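# Red plug onto tray under funnel just above pipe blockage

## Task

A hidden pipe behind the cover runs downhill past the whole row of funnels. Every funnel feeds into it, and it drains beneath the fixed grating of the tray section at the end without a funnel. The pipe has one permanent blockage. Work out which funnel joins the pipe immediately uphill (upstream) of that blockage, then set the red plug on the flat front area of the tray section beneath that funnel. Marbles may be released into funnels from just above them. A marble leaving the table does not fail the task, though it may still cost score; anything else going off the table, or being left off it, is a failure.

## Robot and tools

ROBOT. Two arms, left_arm and right_arm, each ending in a five-fingered hand: a right hand on right_arm and its mirror image, a left hand, on left_arm. Base positions in the scene frame: left_arm at (-0.069, +0.379, 0) m, right_arm at (-0.052, -0.415, 0) m, both turned almost nothing about z. A camera stand sits behind the arms.

FRAMES. Scene frame: origin at table-top height, halfway between the nominal bases; +z up, +x out over the table, left_arm toward +y. Fixed cameras and the table use the scene frame. Everything about an arm (hand point position, quaternion wxyz, velocities, Hand target, pose offsets, its wrist camera pose) uses that arm's own base frame. Hand point axes on the right hand: +z toward the straight fingertips, +x across the palm away from the thumb, +y out of the palm face (palm surface at y = -0.062 m). On the left hand +x points toward the thumb. A rigid mast sticks out near the wrist on the palm side and can strike things.

execute_actions(actions, cameras). actions is a list of actions run one after another; each action is a list of 1 to 15 rows, one row per 1/30 s step; if fewer than 15, the final row is held to fill 15 steps. Every row is a single flat list of 48 numbers, each in [-1, 1], covering both arms even if one is idle: left_arm dx, dy, dz, rx, ry, rz; left hand's 16 hinge numbers; left current_limit; left speed; then the same 24 for right_arm. The six pose numbers are an offset, not a pose: a displacement from that arm's Hand target as it stood when the action began, along the arm's base axes, rotating about the Hand target's position. Scale: 1.0 = 0.6 m for dx, dy, dz and 180 degrees for rx, ry, rz, which together form one rotation vector. Each row counts from the action's start, not the previous row; a new action starts from the updated Hand target, so repeating an offset moves further. Six zeros re-request the current Hand target. Orientation commands are clipped to 32 degrees from the measured orientation per step.

Hand numbers, in this fixed order: index_mcp, index_abd, index_pip, index_dip, middle_mcp, middle_abd, middle_pip, middle_dip, ring_mcp, ring_abd, ring_pip, ring_dip, thumb_cmc, thumb_axl, thumb_mcp, thumb_ipl. These are absolute goal angles scaled linearly between the hinge stops, not offsets; going toward -1 curls a finger toward the palm, and toward -1 thumb_cmc swings the thumb in front of the palm. Straight values: _mcp +0.75, _abd 0.00, _pip +0.58, _dip +0.70, thumb_cmc +0.71, thumb_axl +0.68, thumb_mcp +0.23, thumb_ipl +0.17. A 0 is a goal, so to keep a hand unchanged resend its hand_goal, hand_current_limit and hand_speed. current_limit maps -1..+1 to 0..550 mA (never below 11 mA); speed sets goal travel to (speed+1)/2 of 8.5 rad/s. Starting values: current_limit +0.4, speed -0.6; settings persist. cameras: list of names, ["all"] or []; images come by default only with an empty actions list, which also shows the scene number and task.

move(target, speed, blend, stop_force, zero, blocking, cameras). target is one 48-number row or a list of up to 15 such rows, laid out as above; every row's pose numbers are offsets from the same Hand targets at the move's start. The hand point follows a straight path; paths end together, last at least 0.5 s and at most 10 s. speed: m/s, 0.002 to 3.6, default 0.25 (turns up to twice that in rad/s), one value or one per target. blend: corner rounding in m for lists, default 0 (full stop at each target). stop_force: N, 3 to 120, shared by both arms; an arm halts when its wrist sensor feels that much push against its travel, then backs off slightly but may keep pressing. zero (default true) re-zeroes before the move. blocking=false returns after about 0.5 s; not allowed with stop_force. Moves do not avoid obstacles or the other arm. Keep paths away from an arm's own base. The result adds a "move:" line with the ending (done, off_target, moving, held, fault) and limits (paced = pose clipped, held = steps withheld).

wait(seconds 0 to 10): arms keep their last command. stop: brakes a running move. zoom_image(camera, region [x0, y0, x1, y1] in pixels, at most 504 by 504) enlarges part of the newest image. zero_wrist_force(arm) zeroes that arm's force sensor. finished_scene(scene: this scene's integer number) ends the scene irreversibly.

RESULTS. Per arm: end_effector_position (m), end_effector_quat_wxyz, velocities (omitted when joints are still), Hand target (the next offsets' origin; the hand often settles a little short of it), joint positions and torques, Wrist force and Wrist torque in end effector axes plus a peak line, motor temperatures. Per hand: hand_goal, hand_measured, hand_current_ma and hand_state words (moving, goal, blocked, overload). Cameras: cam_head_left, cam_head_right, cam_high, cam_left_wrist, cam_right_wrist, each 896x504.

AVOID. Dropping the plug or letting it fall; hitting the table, funnels or cover hard; the two arms or hands touching or gripping each other. Force fault near 150 N on an arm, or torque limits of 130 N m (shoulder, elbow) and 24.3 N m (wrists), stop the arm for 10 s. Do not aim targets beyond a firm contact, and approach slowly with stop_force. A finger motor at 495 mA or more for 5 s shuts down. Motors at 70 °C give MOTOR HOT; at 85 °C the arm brakes for 30 to 60 s, so avoid long stretched or loaded holds.

Each tool is called after "Request:" as name([rows], argument=value, ...), one row to a line, values as JSON.

## Session

Request:
execute_actions(actions=[])

Scene clock: 0.00 s.
left_arm: end_effector_position=(+0.5907, +0.3519, +0.3098) hand_goal=(+0.754, +0.000, +0.576, +0.696, +0.754, +0.000, +0.576, +0.696, +0.754, +0.000, +0.576, +0.696, +0.714, +0.678, +0.226, +0.168) hand_measured=(+0.754, +0.000, +0.576, +0.696, +0.754, +0.000, +0.576, +0.696, +0.754, +0.000, +0.576, +0.696, +0.714, +0.678, +0.226, +0.168) hand_current_ma=(+0, +0, +0, +0, +0, +0, +0, +0, +0, +0, +0, +0, +0, +0, +0, +0) hand_state=(goal, goal, goal, goal, goal, goal, goal, goal, goal, goal, goal, goal, goal, goal, goal, goal) hand_current_limit=0.40 hand_speed=-0.60 end_effector_quat_wxyz=(-0.003, -0.211, +0.941, +0.264) | right_arm: end_effector_position=(+0.7138, +0.0261, +0.1598) hand_goal=(+0.754, +0.000, +0.576, +0.696, +0.754, +0.000, +0.576, +0.696, +0.754, +0.000, +0.576, +0.696, +0.714, +0.678, +0.226, +0.168) hand_measured=(+0.754, +0.000, +0.576, +0.696, +0.754, +0.000, +0.576, +0.696, +0.754, +0.000, +0.576, +0.696, +0.714, +0.678, +0.226, +0.168) hand_current_ma=(+0, +0, +0, +0, +0, +0, +0, +0, +0, +0, +0, +0, +0, +0, +0, +0) hand_state=(goal, goal, goal, goal, goal, goal, goal, goal, goal, goal, goal, goal, goal, goal, goal, goal) hand_current_limit=0.40 hand_speed=-0.60 end_effector_quat_wxyz=(-0.200, +0.934, -0.075, +0.285)
Joint positions: left_arm=[3.598 -2.063 -1.291 -1.227 2.09 -1.52] | right_arm=[-0.186 -1.126 1.722 -2.742 -1.127 1.679]
Joint velocities: within noise
Joint torques (N m): no reading
Motor temperatures (°C): left_arm=[33 46 35 45 38 45] | right_arm=[40 45 45 48 49 36]
Wrist force (N): no reading
Wrist torque (N m): no reading
Wrist force, peak (N): no reading
Hand target: left_arm +0.5907, +0.3519, +0.3098; -0.003, -0.211, +0.941, +0.264 | right_arm +0.7138, +0.0261, +0.1598; -0.200, +0.934, -0.075, +0.285

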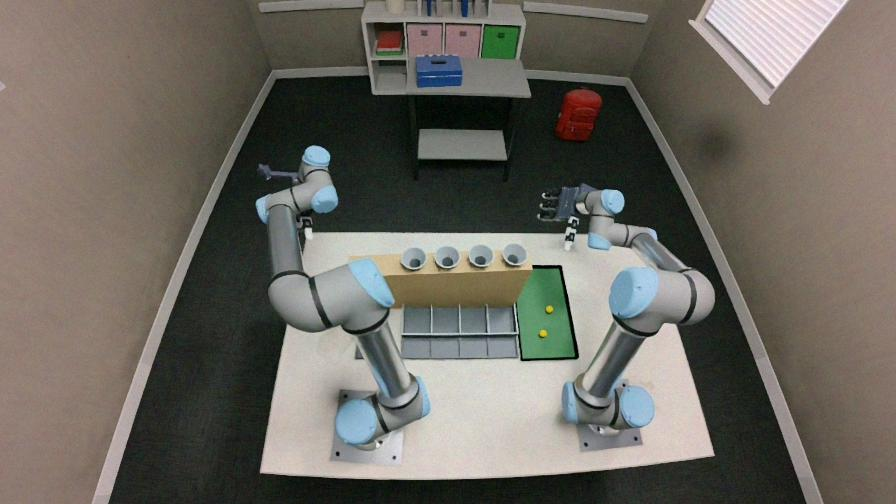

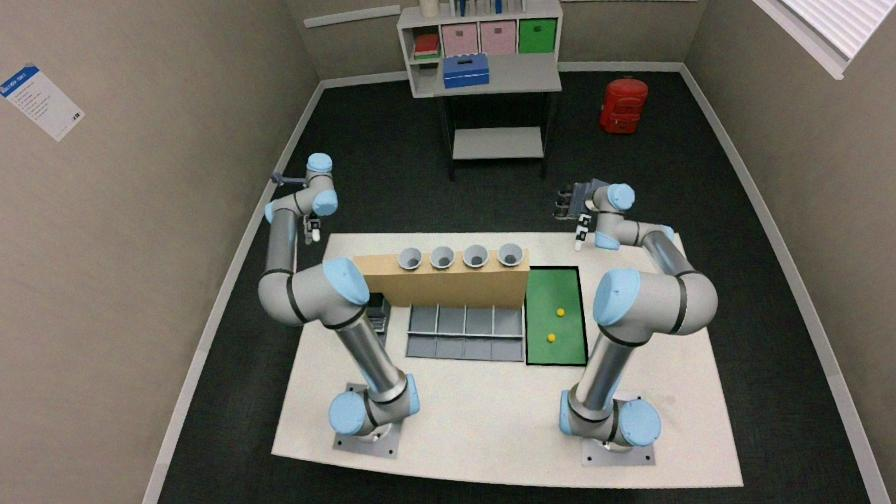

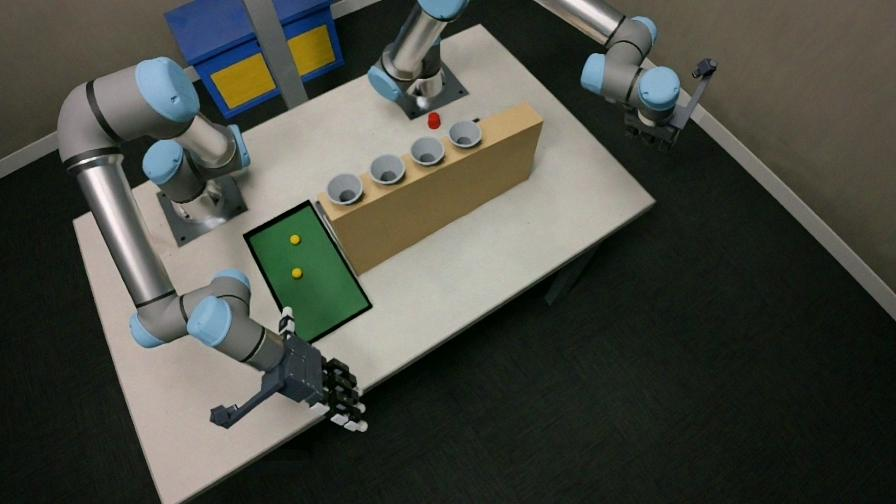

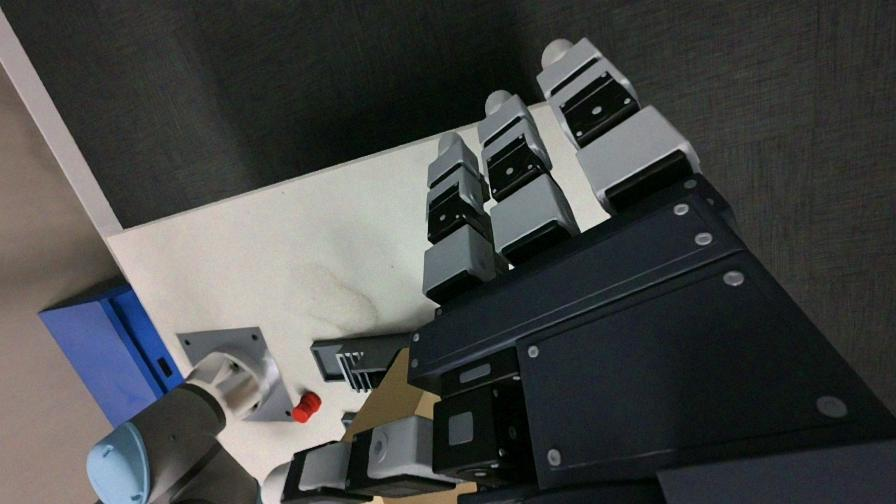

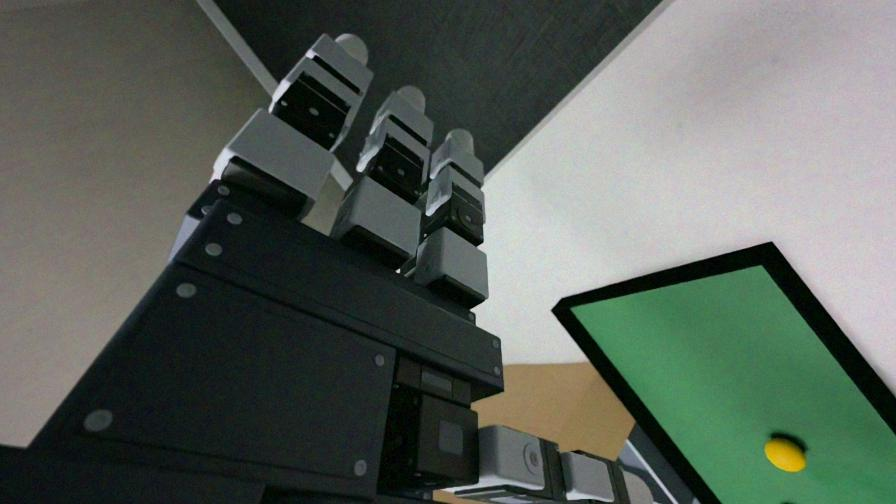

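Request:
zoom_image(camera="cam_head_left", region=[340, 230, 600, 376])

Request:
zoom_image(camera="cam_head_right", region=[340, 230, 600, 376])

Request:
zoom_image(camera="cam_high", region=[240, 90, 560, 280])

Request:
zoom_image(camera="cam_left_wrist", region=[200, 310, 440, 450])

Scaled by 1.938.

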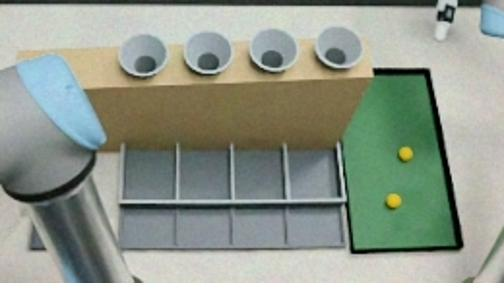

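Scaled by 1.938.

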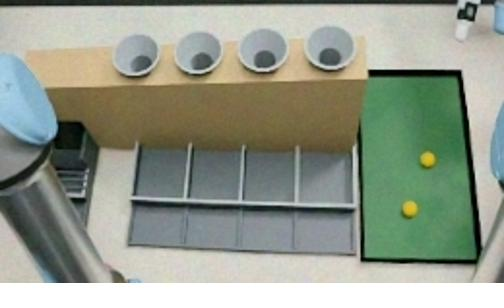

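Scaled by 1.575.

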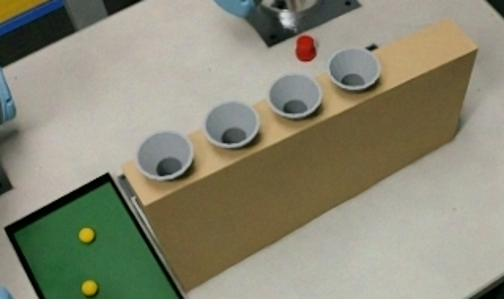

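Scaled by 2.100.

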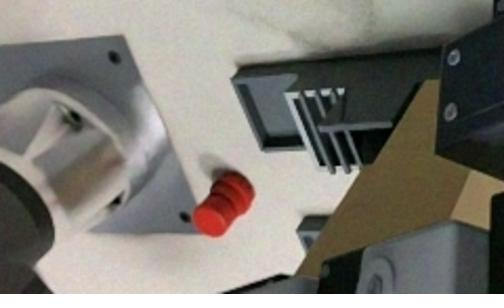

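Request:
zoom_image(camera="cam_left_wrist", region=[280, 330, 400, 430])

Request:
zoom_image(camera="cam_high", region=[400, 90, 500, 146])

Request:
zoom_image(camera="cam_high", region=[260, 210, 340, 290])

Scaled by 4.200.

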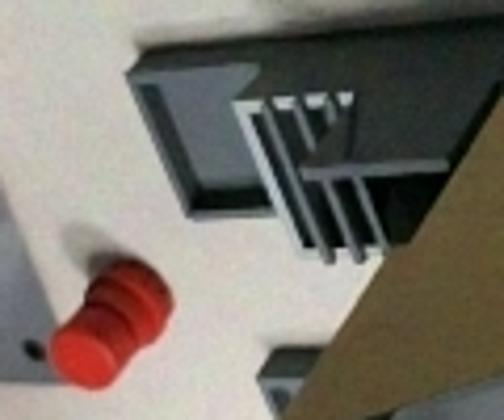

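Scaled by 5.040.

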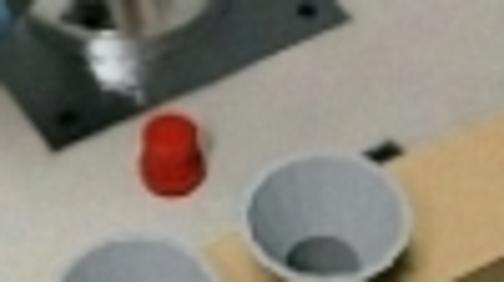

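Scaled by 6.300.

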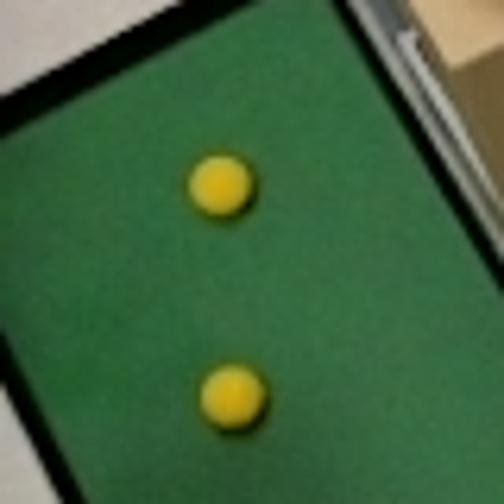

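Request:
move(target=[-0.607,0.495,0.15,0,0,0.222,0.754,0,0.576,0.696,0.754,0,0.576,0.696,0.754,0,0.576,0.696,0.714,0.678,0.226,0.168,0.4,-0.6,0,0,0,0,0,0,0.754,0,0.576,0.696,0.754,0,0.576,0.696,0.754,0,0.576,0.696,0.714,0.678,0.226,0.168,0.4,-0.6], speed=0.4, cameras=["all"])

Scene clock: 164.20 s.
left_arm: end_effector_position=(+0.2265, +0.6489, +0.3998) hand_goal=(+0.754, +0.000, +0.576, +0.696, +0.754, +0.000, +0.576, +0.696, +0.754, +0.000, +0.576, +0.696, +0.714, +0.678, +0.226, +0.168) hand_measured=(+0.756, +0.000, +0.576, +0.696, +0.756, +0.000, +0.576, +0.696, +0.756, +0.000, +0.576, +0.696, +0.718, +0.678, +0.224, +0.168) hand_current_ma=(+7, +0, +2, +0, +7, +0, +2, +0, +8, +0, +2, +0, +9, -2, -6, -1) hand_state=(goal, goal, goal, goal, goal, goal, goal, goal, goal, goal, goal, goal, goal, goal, goal, goal) hand_current_limit=0.40 hand_speed=-0.60 end_effector_quat_wxyz=(-0.093, -0.520, +0.812, +0.247) | right_arm: end_effector_position=(+0.7138, +0.0261, +0.1598) hand_goal=(+0.754, +0.000, +0.576, +0.696, +0.754, +0.000, +0.576, +0.696, +0.754, +0.000, +0.576, +0.696, +0.714, +0.678, +0.226, +0.168) hand_measured=(+0.752, +0.000, +0.576, +0.696, +0.752, +0.000, +0.576, +0.696, +0.752, +0.000, +0.576, +0.696, +0.712, +0.678, +0.224, +0.168) hand_current_ma=(-11, +0, +3, +0, -9, +0, +3, +0, -10, +0, +3, +0, -6, -3, -5, -1) hand_state=(goal, goal, goal, goal, goal, goal, goal, goal, goal, goal, goal, goal, goal, goal, goal, goal) hand_current_limit=0.40 hand_speed=-0.60 end_effector_quat_wxyz=(-0.200, +0.934, -0.075, +0.285)
Joint positions: left_arm=[4.296 -2.039 -1.097 -1.446 2.09 -1.52] | right_arm=[-0.186 -1.126 1.722 -2.742 -1.127 1.679]
Joint torques (N m): left_arm=[6.49 33.55 30.48 1.04 -0.48 -1.9] | right_arm=[-0.68 -41.31 -23.85 -2.91 0.61 0.01]
Wrist force (N): left_arm=[-0.1 0.0 -0.1] | right_arm=[0.2 -0.4 -0.4]
Wrist torque (N m): left_arm=[-0.03 0.03 0.07] | right_arm=[-0.01 -0.02 0.01]
Wrist force, peak (N): left_arm=[-0.5 -2.0 -0.2] | right_arm=[-0.3 -0.2 -0.7]
Hand target: left_arm +0.2265, +0.6489, +0.3998; -0.093, -0.520, +0.812, +0.247 | right_arm +0.7138, +0.0261, +0.1598; -0.200, +0.934, -0.075, +0.285
Off the commanded pose: left_arm 0.000 m, 0 deg | right_arm 0.000 m, 0 deg.
move: done
camera_calibration:
cam_left_wrist: T_world_to_cam=[[0.873157, 0.42633, -0.236302, -0.412713], [0.485231, -0.806323, 0.338222, 0.229435], [-0.0463417, -0.409982, -0.910916, 0.76509], [0, 0, 0, 1]] pos_world=[0.28449, 0.674624, 0.521808]

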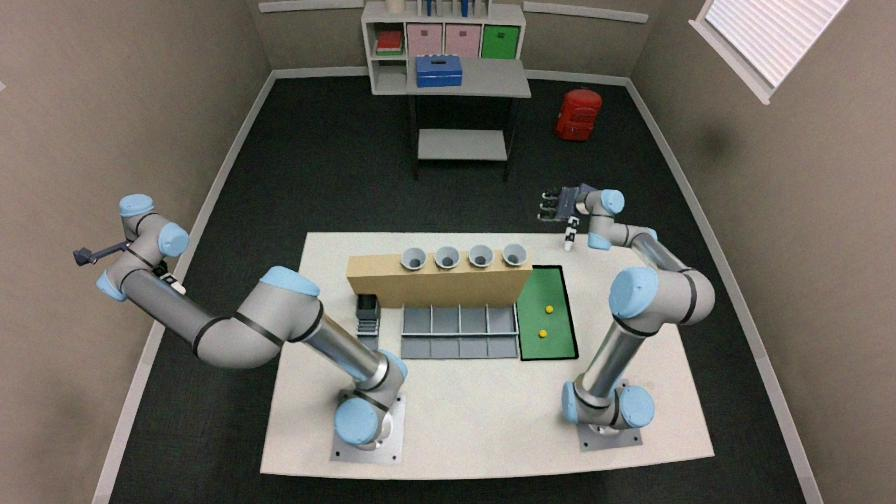

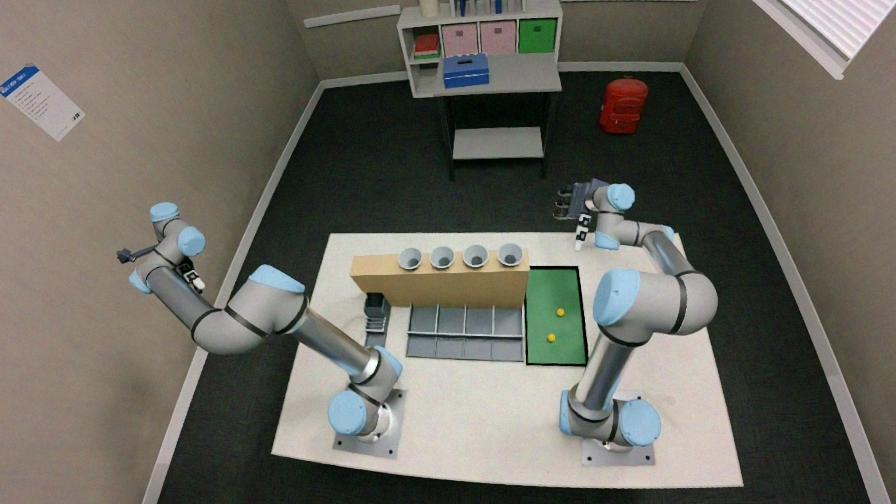

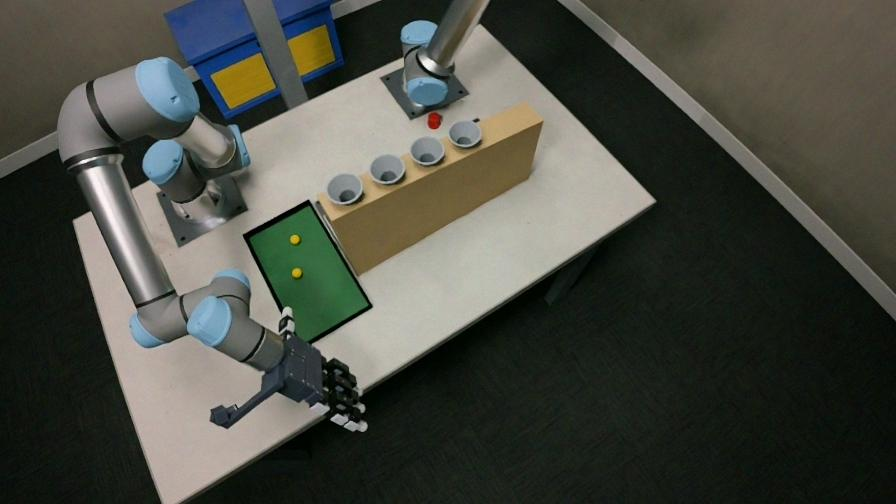

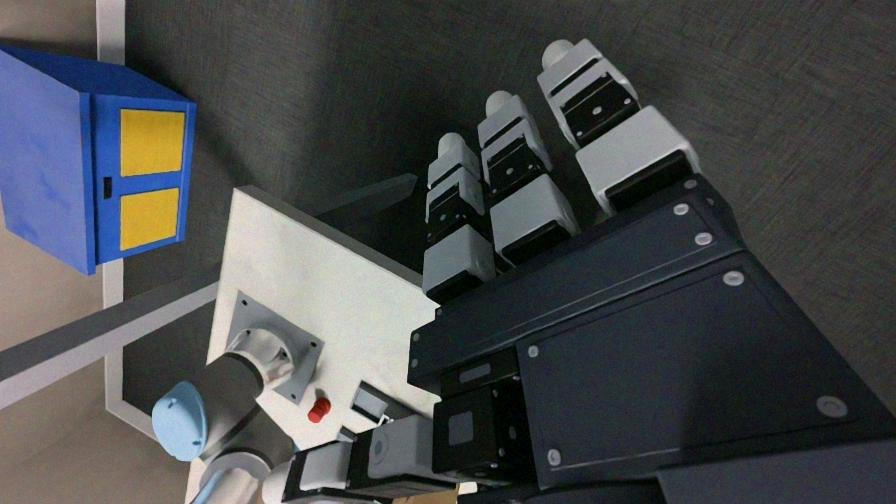

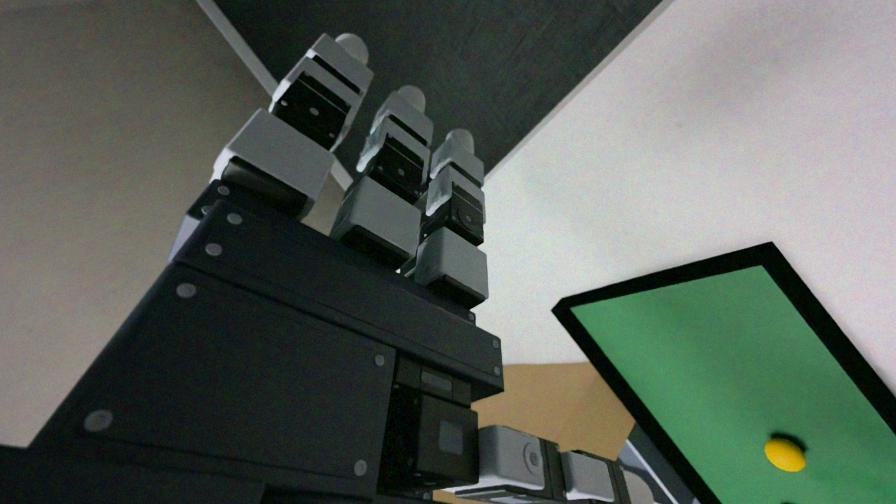

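Request:
zoom_image(camera="cam_head_left", region=[330, 260, 430, 370])

Request:
zoom_image(camera="cam_head_right", region=[340, 270, 440, 380])

Scaled by 4.582.

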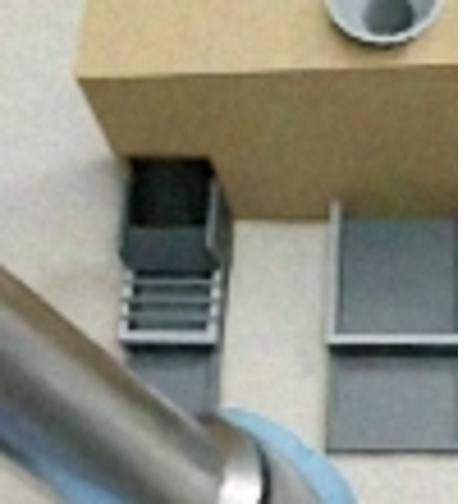

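Scaled by 4.582.

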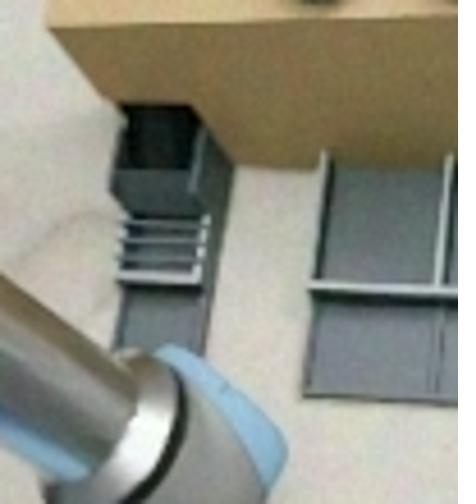

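Request:
move([
  [0.3675,-0.318,0.25,0,0,-0.1389,0.548,0,-0.591,0.696,-0.411,0,-0.737,0.406,-0.411,0,-0.737,0.406,-0.496,0.678,0.1685,-0.232,0.4,-0.6,-0.2,-0.35,0.12,0,0,-0.12,0.754,0,0.576,0.696,0.754,0,0.576,0.696,0.754,0,0.576,0.696,0.714,0.678,0.226,0.168,0.4,-0.6],
  [0.5575,-0.728,0.25,0,0,-0.2778,0.548,0,-0.591,0.696,-0.411,0,-0.737,0.406,-0.411,0,-0.737,0.406,-0.496,0.678,0.1685,-0.232,0.4,-0.6,-0.347,-0.884,0.17,0,0,-0.261,0.754,0,0.576,0.696,0.754,0,0.576,0.696,0.754,0,0.576,0.696,0.714,0.678,0.226,0.168,0.4,-0.6],
], speed=0.4, blend=[0.05,0])

Request:
move([
  [0.062,-0.428,0,0,0,-0.1389,0.548,0,-0.591,0.696,-0.411,0,-0.737,0.406,-0.411,0,-0.737,0.406,-0.496,0.678,0.1685,-0.232,0.4,-0.6,0,0,0,0,0,0,0.754,0,0.576,0.696,0.754,0,0.576,0.696,0.754,0,0.576,0.696,0.714,0.678,0.226,0.168,0.4,-0.6],
  [-0.063,-0.843,0,0,0,-0.2778,0.548,0,-0.591,0.696,-0.411,0,-0.737,0.406,-0.411,0,-0.737,0.406,-0.496,0.678,0.1685,-0.232,0.4,-0.6,0,0,0,0,0,0,0.754,0,0.576,0.696,0.754,0,0.576,0.696,0.754,0,0.576,0.696,0.714,0.678,0.226,0.168,0.4,-0.6],
], speed=0.4, blend=[0.05,0], cameras=["all"])

Scene clock: 339.17 s.
left_arm: end_effector_position=(+0.5609, +0.2122, +0.5498) hand_goal=(+0.548, +0.000, -0.590, +0.696, -0.410, +0.000, -0.736, +0.406, -0.410, +0.000, -0.736, +0.406, -0.496, +0.678, +0.168, -0.232) hand_measured=(+0.560, +0.000, -0.582, +0.696, -0.396, +0.000, -0.734, +0.408, -0.396, +0.000, -0.734, +0.408, -0.490, +0.678, +0.166, -0.230) hand_current_ma=(+45, +0, +22, +0, +46, +0, +4, +6, +49, +0, +4, +7, +15, -2, -7, +4) hand_state=(goal, goal, goal, goal, goal, goal, goal, goal, goal, goal, goal, goal, goal, goal, goal, goal) hand_current_limit=0.40 hand_speed=-0.60 end_effector_quat_wxyz=(+0.020, -0.128, +0.956, +0.263) | right_arm: end_effector_position=(+0.5056, -0.5042, +0.2618) hand_goal=(+0.754, +0.000, +0.576, +0.696, +0.754, +0.000, +0.576, +0.696, +0.754, +0.000, +0.576, +0.696, +0.714, +0.678, +0.226, +0.168) hand_measured=(+0.750, +0.000, +0.576, +0.696, +0.750, +0.000, +0.576, +0.696, +0.750, +0.000, +0.576, +0.696, +0.712, +0.678, +0.224, +0.168) hand_current_ma=(-18, +0, +3, +0, -15, +0, +3, +0, -17, +0, +3, +0, -10, -3, -7, -1) hand_state=(goal, goal, goal, goal, goal, goal, goal, goal, goal, goal, goal, goal, goal, goal, goal, goal) hand_current_limit=0.40 hand_speed=-0.60 end_effector_quat_wxyz=(-0.070, +0.827, -0.441, +0.341)
Joint positions: left_arm=[3.411 -1.875 -0.937 -1.776 2.092 -1.535] | right_arm=[-1.007 -1.237 1.59 -2.5 -1.127 1.678]
Joint torques (N m): left_arm=[-8.09 22.42 29.74 1.04 2.99 -1.87] | right_arm=[-11.39 -30 -33.73 -1.05 -1.23 1.77]
Wrist force (N): left_arm=[-0.4 -0.3 -0.2] | right_arm=[0.3 -0.1 -0.3]
Wrist torque (N m): left_arm=[0.06 0.05 0.05] | right_arm=[0.01 -0.02 -0.11]
Wrist force, peak (N): left_arm=[-0.5 1.2 1.3] | right_arm=[1.5 1.7 -0.5]
Hand target: left_arm +0.5610, +0.2121, +0.5498; +0.020, -0.128, +0.956, +0.263 | right_arm +0.5056, -0.5043, +0.2618; -0.070, +0.827, -0.442, +0.341
Off the commanded pose: left_arm 0.000 m, 0 deg | right_arm 0.000 m, 0 deg.
move: done

Scene clock: 341.23 s.
left_arm: end_effector_position=(+0.5232, -0.2936, +0.5498) hand_goal=(+0.548, +0.000, -0.590, +0.696, -0.410, +0.000, -0.736, +0.406, -0.410, +0.000, -0.736, +0.406, -0.496, +0.678, +0.168, -0.232) hand_measured=(+0.560, +0.000, -0.582, +0.696, -0.396, +0.000, -0.734, +0.408, -0.396, +0.000, -0.734, +0.408, -0.490, +0.678, +0.166, -0.230) hand_current_ma=(+45, +0, +22, +0, +46, +0, +4, +6, +49, +0, +3, +7, +15, -2, -8, +4) hand_state=(goal, goal, goal, goal, goal, goal, goal, goal, goal, goal, goal, goal, goal, goal, goal, goal) hand_current_limit=0.40 hand_speed=-0.60 end_effector_quat_wxyz=(+0.130, +0.288, +0.921, +0.230) | right_arm: end_effector_position=(+0.5056, -0.5043, +0.2618) hand_goal=(+0.754, +0.000, +0.576, +0.696, +0.754, +0.000, +0.576, +0.696, +0.754, +0.000, +0.576, +0.696, +0.714, +0.678, +0.226, +0.168) hand_measured=(+0.750, +0.000, +0.576, +0.696, +0.750, +0.000, +0.576, +0.696, +0.750, +0.000, +0.576, +0.696, +0.712, +0.678, +0.224, +0.168) hand_current_ma=(-18, +0, +3, +0, -15, +0, +3, +0, -17, +0, +3, +0, -10, -3, -7, -1) hand_state=(goal, goal, goal, goal, goal, goal, goal, goal, goal, goal, goal, goal, goal, goal, goal, goal) hand_current_limit=0.40 hand_speed=-0.60 end_effector_quat_wxyz=(-0.070, +0.827, -0.442, +0.341)
Joint positions: left_arm=[2.538 -1.875 -0.936 -1.777 2.092 -1.535] | right_arm=[-1.007 -1.237 1.59 -2.5 -1.127 1.678]
Joint torques (N m): left_arm=[-7.67 24.05 28.61 1.06 2.96 -1.75] | right_arm=[-11.48 -29.52 -33.55 -1.47 -0.97 1.87]
Wrist force (N): left_arm=[0.0 0.1 -0.4] | right_arm=[0.5 -0.1 -0.4]
Wrist torque (N m): left_arm=[0.10 0.02 0.08] | right_arm=[0.01 -0.05 -0.09]
Wrist force, peak (N): left_arm=[-0.9 1.4 1.1] | right_arm=[0.6 -0.2 -0.5]
Hand target: left_arm +0.5232, -0.2937, +0.5498; +0.130, +0.288, +0.921, +0.230 | right_arm +0.5056, -0.5043, +0.2618; -0.070, +0.827, -0.442, +0.341
Off the commanded pose: left_arm 0.000 m, 0 deg | right_arm 0.000 m, 0 deg.
move: done
camera_calibration:
cam_left_wrist: T_world_to_cam=[[0.26832, -0.933897, -0.236308, -0.317468], [-0.878287, -0.337932, 0.338251, 0.125608], [-0.395748, 0.116786, -0.910903, 0.866519], [0, 0, 0, 1]] pos_world=[0.538426, -0.355233, 0.671808]
cam_right_wrist: T_world_to_cam=[[-0.711348, 0.194863, -0.675287, 0.665296], [-0.288564, 0.795111, 0.533413, 0.368173], [0.640871, 0.574306, -0.50937, 0.221503], [0, 0, 0, 1]] pos_world=[0.437543, -0.54959, 0.365705]

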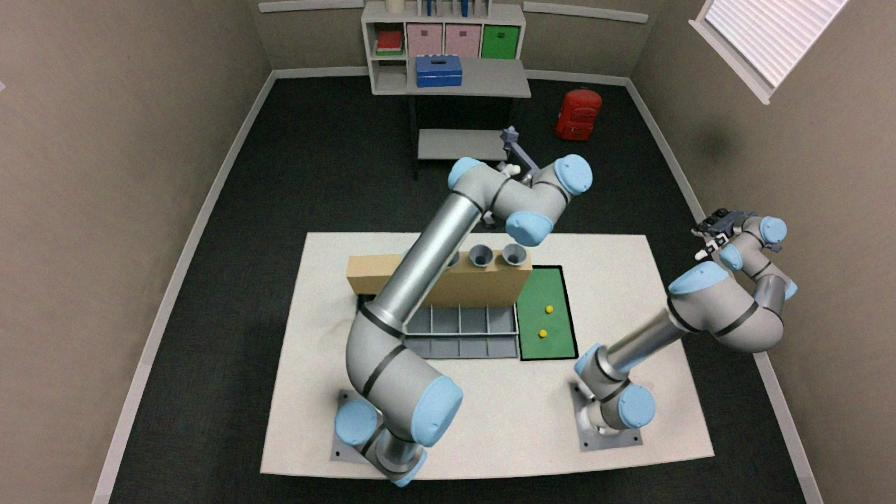

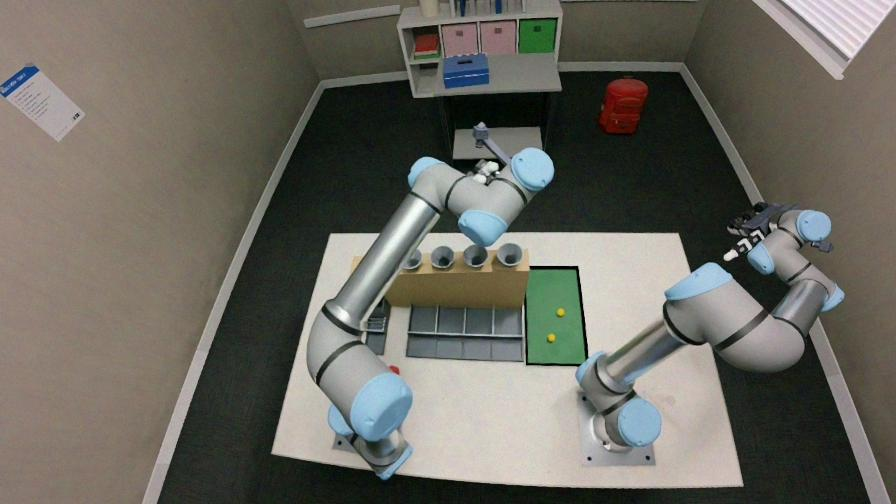

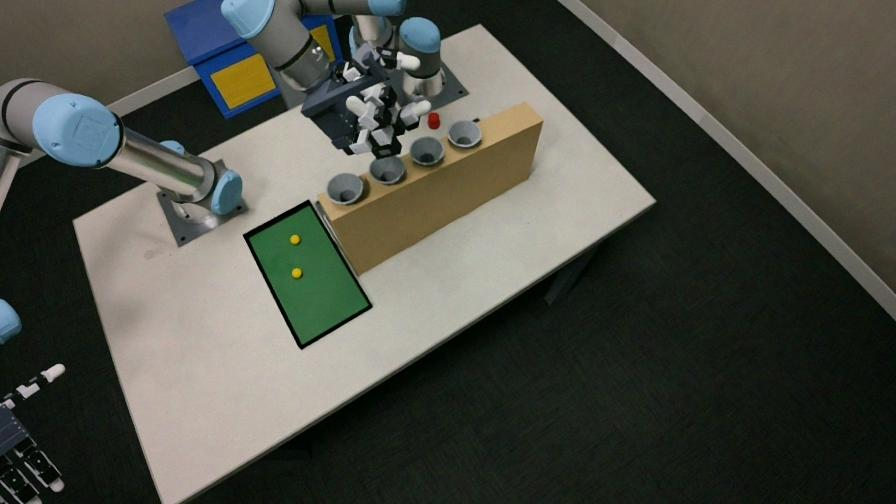

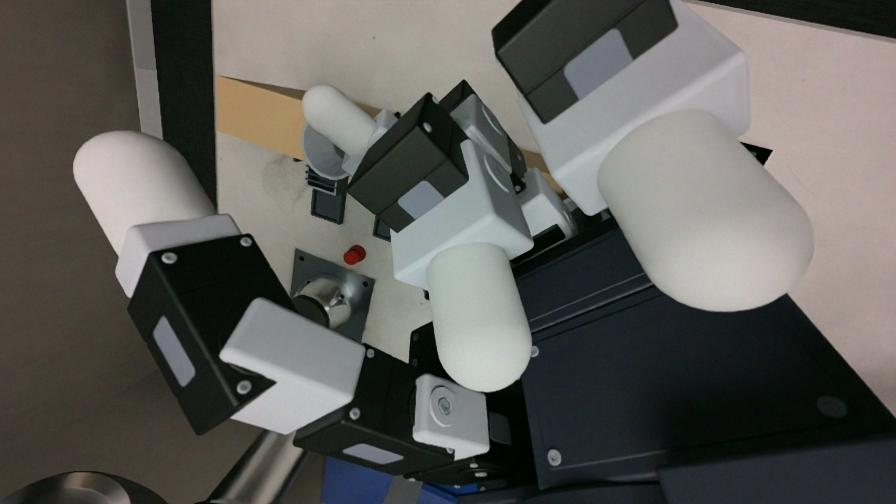

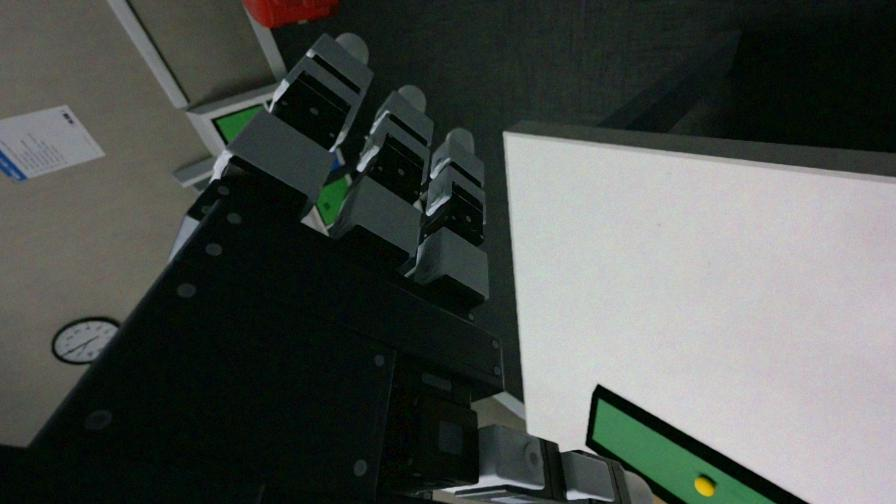

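Request:
move([
  [-0.1077,-0.5762,-0.05,-0.5286,-0.049,0.2122,0.548,0,-0.591,0.696,-0.411,0,-0.737,0.406,-0.411,0,-0.737,0.406,-0.496,0.678,0.1685,-0.232,0.4,-0.6,0,0,0,0,0,0,0.754,0,0.576,0.696,0.754,0,0.576,0.696,0.754,0,0.576,0.696,0.714,0.678,0.226,0.168,0.4,-0.6],
  [-0.1077,-0.5762,-0.583,-0.5286,-0.049,0.2122,0.548,0,-0.591,0.696,-0.411,0,-0.737,0.406,-0.411,0,-0.737,0.406,-0.496,0.678,0.1685,-0.232,0.4,-0.6,0,0,0,0,0,0,0.754,0,0.576,0.696,0.754,0,0.576,0.696,0.754,0,0.576,0.696,0.714,0.678,0.226,0.168,0.4,-0.6],
], speed=0.35, blend=[0.05,0], cameras=["all"])

Scene clock: 354.87 s.
left_arm: end_effector_position=(+0.4574, -0.6381, +0.2858) hand_goal=(+0.548, +0.000, -0.590, +0.696, -0.410, +0.000, -0.736, +0.406, -0.410, +0.000, -0.736, +0.406, -0.496, +0.678, +0.168, -0.232) hand_measured=(+0.542, +0.000, -0.586, +0.696, -0.404, +0.000, -0.734, +0.408, -0.404, +0.000, -0.734, +0.408, -0.492, +0.678, +0.166, -0.230) hand_current_ma=(-17, +0, +11, +0, +18, +0, +7, +6, +20, +0, +6, +7, +10, -2, -7, +4) hand_state=(goal, goal, goal, goal, goal, goal, goal, goal, goal, goal, goal, goal, goal, goal, goal, goal) hand_current_limit=0.40 hand_speed=-0.60 end_effector_quat_wxyz=(+0.285, -0.196, +0.815, -0.465) | right_arm: end_effector_position=(+0.5056, -0.5043, +0.2618) hand_goal=(+0.754, +0.000, +0.576, +0.696, +0.754, +0.000, +0.576, +0.696, +0.754, +0.000, +0.576, +0.696, +0.714, +0.678, +0.226, +0.168) hand_measured=(+0.750, +0.000, +0.576, +0.696, +0.750, +0.000, +0.576, +0.696, +0.750, +0.000, +0.576, +0.696, +0.712, +0.678, +0.224, +0.168) hand_current_ma=(-18, +0, +3, +0, -15, +0, +3, +0, -17, +0, +3, +0, -10, -3, -7, -1) hand_state=(goal, goal, goal, goal, goal, goal, goal, goal, goal, goal, goal, goal, goal, goal, goal, goal) hand_current_limit=0.40 hand_speed=-0.60 end_effector_quat_wxyz=(-0.070, +0.827, -0.442, +0.341)
Joint positions: left_arm=[2.357 -2.074 -1.508 0.023 1.571 -2.828] | right_arm=[-1.007 -1.237 1.59 -2.5 -1.127 1.678]
Joint torques (N m): left_arm=[-1.03 44.76 20.38 2.74 0.04 -0.23] | right_arm=[-12.55 -30.6 -34.71 -1.26 -0.8 1.84]
Wrist force (N): left_arm=[-0.3 -10.4 -2.2] | right_arm=[0.2 0.2 -0.4]
Wrist torque (N m): left_arm=[-1.38 -0.21 0.79] | right_arm=[0.07 -0.02 -0.11]
Wrist force, peak (N): left_arm=[-9.2 -107.7 -45.3] | right_arm=[0.5 -0.1 -0.6]
Hand target: left_arm +0.4574, -0.6381, +0.2858; +0.285, -0.196, +0.815, -0.465 (not the last commanded pose) | right_arm +0.5056, -0.5043, +0.2618; -0.070, +0.827, -0.442, +0.341
Off the commanded pose: left_arm 0.086 m, 0 deg | right_arm 0.000 m, 0 deg.
FORCE FAULT: contact force on the left arm reached its limit, and that arm stopped. The contact can be on any part of that arm, not only on its tool. That arm's remaining commands of this call were not run. That arm is still stopped at the end of this call. That arm stays stopped for about 10 more seconds. Until then a move that you send moves the other arm only, and its call returns only when the move has ended. Once the stop has ended, the next robot result says so. If the stop ends while you think or write, that arm runs what you send next, counted from a new Hand target: where the arm stands when the stop ends. While its stop runs, that arm, its gripper or tool too, takes no new command. Until it ends, the stop uses up actions while you think or wait. An arm that is not stopped still takes commands.
move: fault (left_arm)
camera_calibration:
cam_left_wrist: T_world_to_cam=[[0.585266, 0.118246, 0.802173, -0.454231], [-0.8044, -0.0397819, 0.592754, 0.124488], [0.102003, -0.992187, 0.0718343, -0.575985], [0, 0, 0, 1]] pos_world=[0.424736, -0.512821, 0.331957]
cam_right_wrist: T_world_to_cam=[[-0.711348, 0.194863, -0.675287, 0.665296], [-0.288564, 0.795111, 0.533413, 0.368173], [0.640871, 0.574306, -0.50937, 0.221503], [0, 0, 0, 1]] pos_world=[0.437543, -0.54959, 0.365705]

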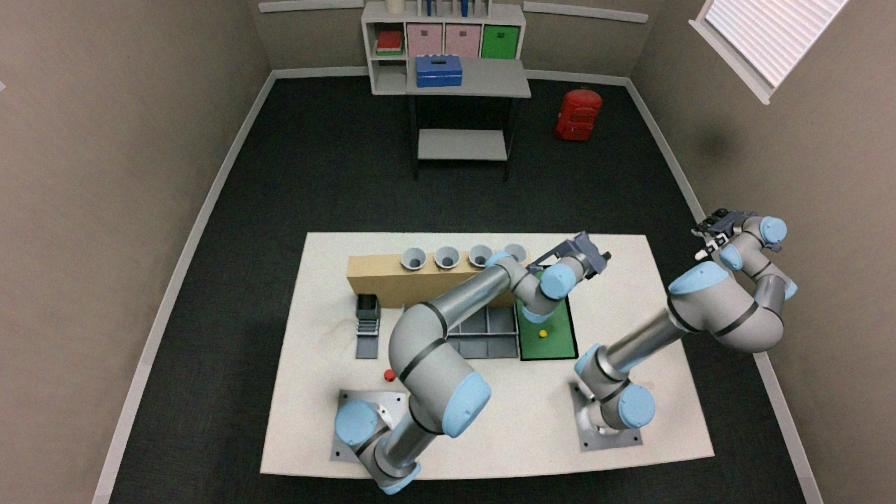

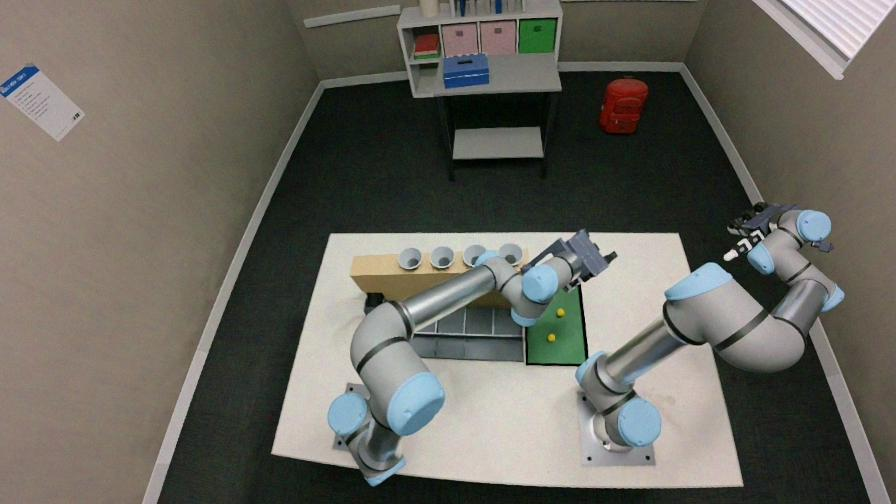

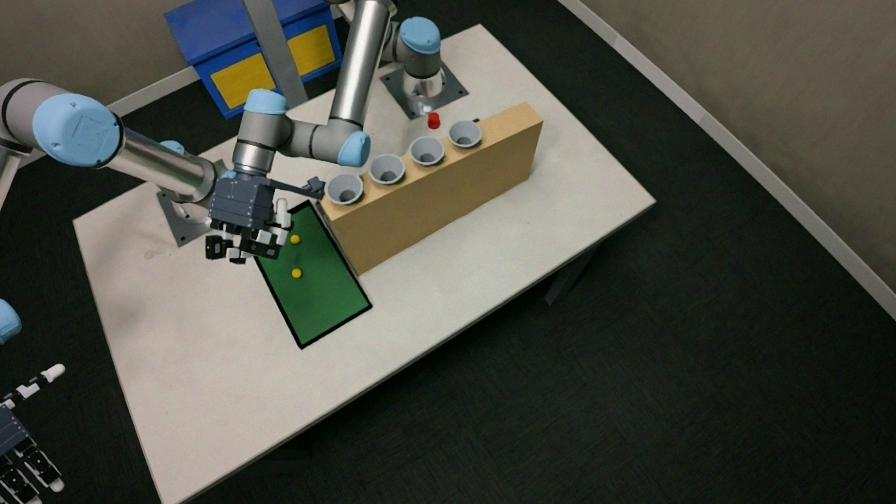

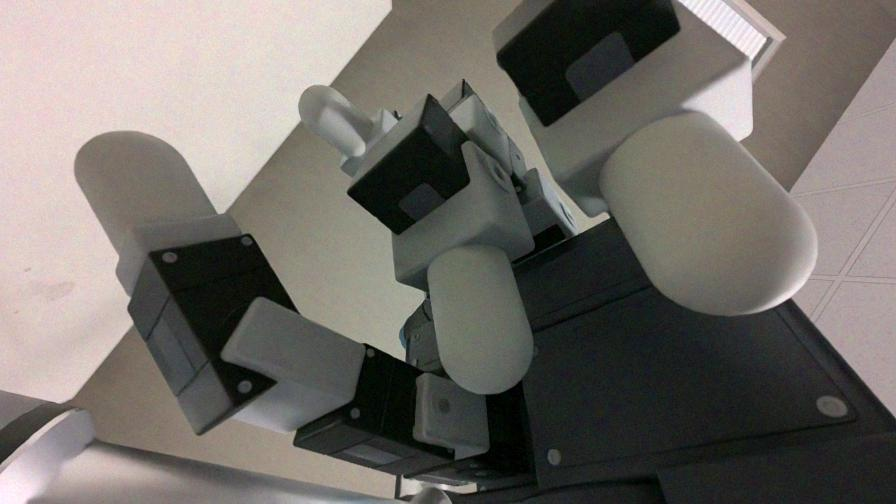

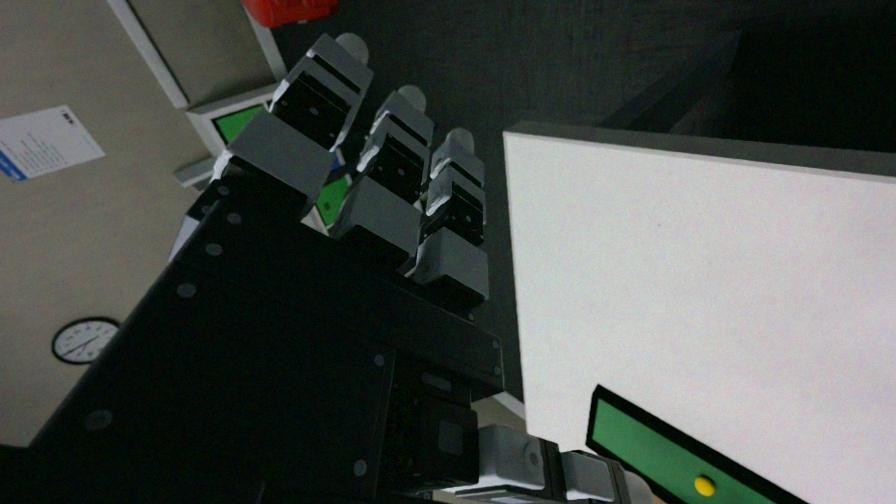

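Request:
wait(seconds=1)

Scene clock: 367.60 s.
left_arm: end_effector_position=(+0.4574, -0.6381, +0.2858) hand_goal=(+0.548, +0.000, -0.590, +0.696, -0.410, +0.000, -0.736, +0.406, -0.410, +0.000, -0.736, +0.406, -0.496, +0.678, +0.168, -0.232) hand_measured=(+0.542, +0.000, -0.586, +0.696, -0.404, +0.000, -0.734, +0.408, -0.404, +0.000, -0.734, +0.408, -0.492, +0.678, +0.166, -0.230) hand_current_ma=(-17, +0, +11, +0, +18, +0, +7, +6, +20, +0, +6, +7, +10, -2, -7, +4) hand_state=(goal, goal, goal, goal, goal, goal, goal, goal, goal, goal, goal, goal, goal, goal, goal, goal) hand_current_limit=0.40 hand_speed=-0.60 end_effector_quat_wxyz=(+0.285, -0.196, +0.815, -0.465) | right_arm: end_effector_position=(+0.5056, -0.5043, +0.2618) hand_goal=(+0.754, +0.000, +0.576, +0.696, +0.754, +0.000, +0.576, +0.696, +0.754, +0.000, +0.576, +0.696, +0.714, +0.678, +0.226, +0.168) hand_measured=(+0.750, +0.000, +0.576, +0.696, +0.750, +0.000, +0.576, +0.696, +0.750, +0.000, +0.576, +0.696, +0.712, +0.678, +0.224, +0.168) hand_current_ma=(-18, +0, +3, +0, -15, +0, +3, +0, -17, +0, +3, +0, -10, -3, -7, -1) hand_state=(goal, goal, goal, goal, goal, goal, goal, goal, goal, goal, goal, goal, goal, goal, goal, goal) hand_current_limit=0.40 hand_speed=-0.60 end_effector_quat_wxyz=(-0.070, +0.827, -0.442, +0.341)
Joint positions: left_arm=[2.357 -2.074 -1.508 0.023 1.571 -2.828] | right_arm=[-1.007 -1.237 1.59 -2.5 -1.127 1.678]
Joint torques (N m): left_arm=[-0.25 45.48 21.49 2.68 0.09 -0.23] | right_arm=[-13.73 -29.58 -35.15 -1.26 -1.24 1.56]
Wrist force (N): left_arm=[0.3 -7.2 -2.2] | right_arm=[0.1 0.0 -0.4]
Wrist torque (N m): left_arm=[-0.95 -0.27 0.76] | right_arm=[0.02 -0.01 -0.12]
Wrist force, peak (N): left_arm=[-0.3 -10.5 -2.2] | right_arm=[0.6 -0.2 -0.5]
Hand target: left_arm +0.4574, -0.6381, +0.2858; +0.285, -0.196, +0.815, -0.465 (not the last commanded pose) | right_arm +0.5056, -0.5043, +0.2618; -0.070, +0.827, -0.442, +0.341
Off the commanded pose: left_arm 0.086 m, 0 deg | right_arm 0.000 m, 0 deg.
FORCE FAULT, CONTINUED: the left arm's stop, for the force fault that an earlier result reported, is over. The rest of the stop counts as 19 of the actions that you can send in this scene. That arm's target is now where it stood when the stop ended, not its last command. That arm accepts commands again.
wait: 1.00 s; at rest from the start


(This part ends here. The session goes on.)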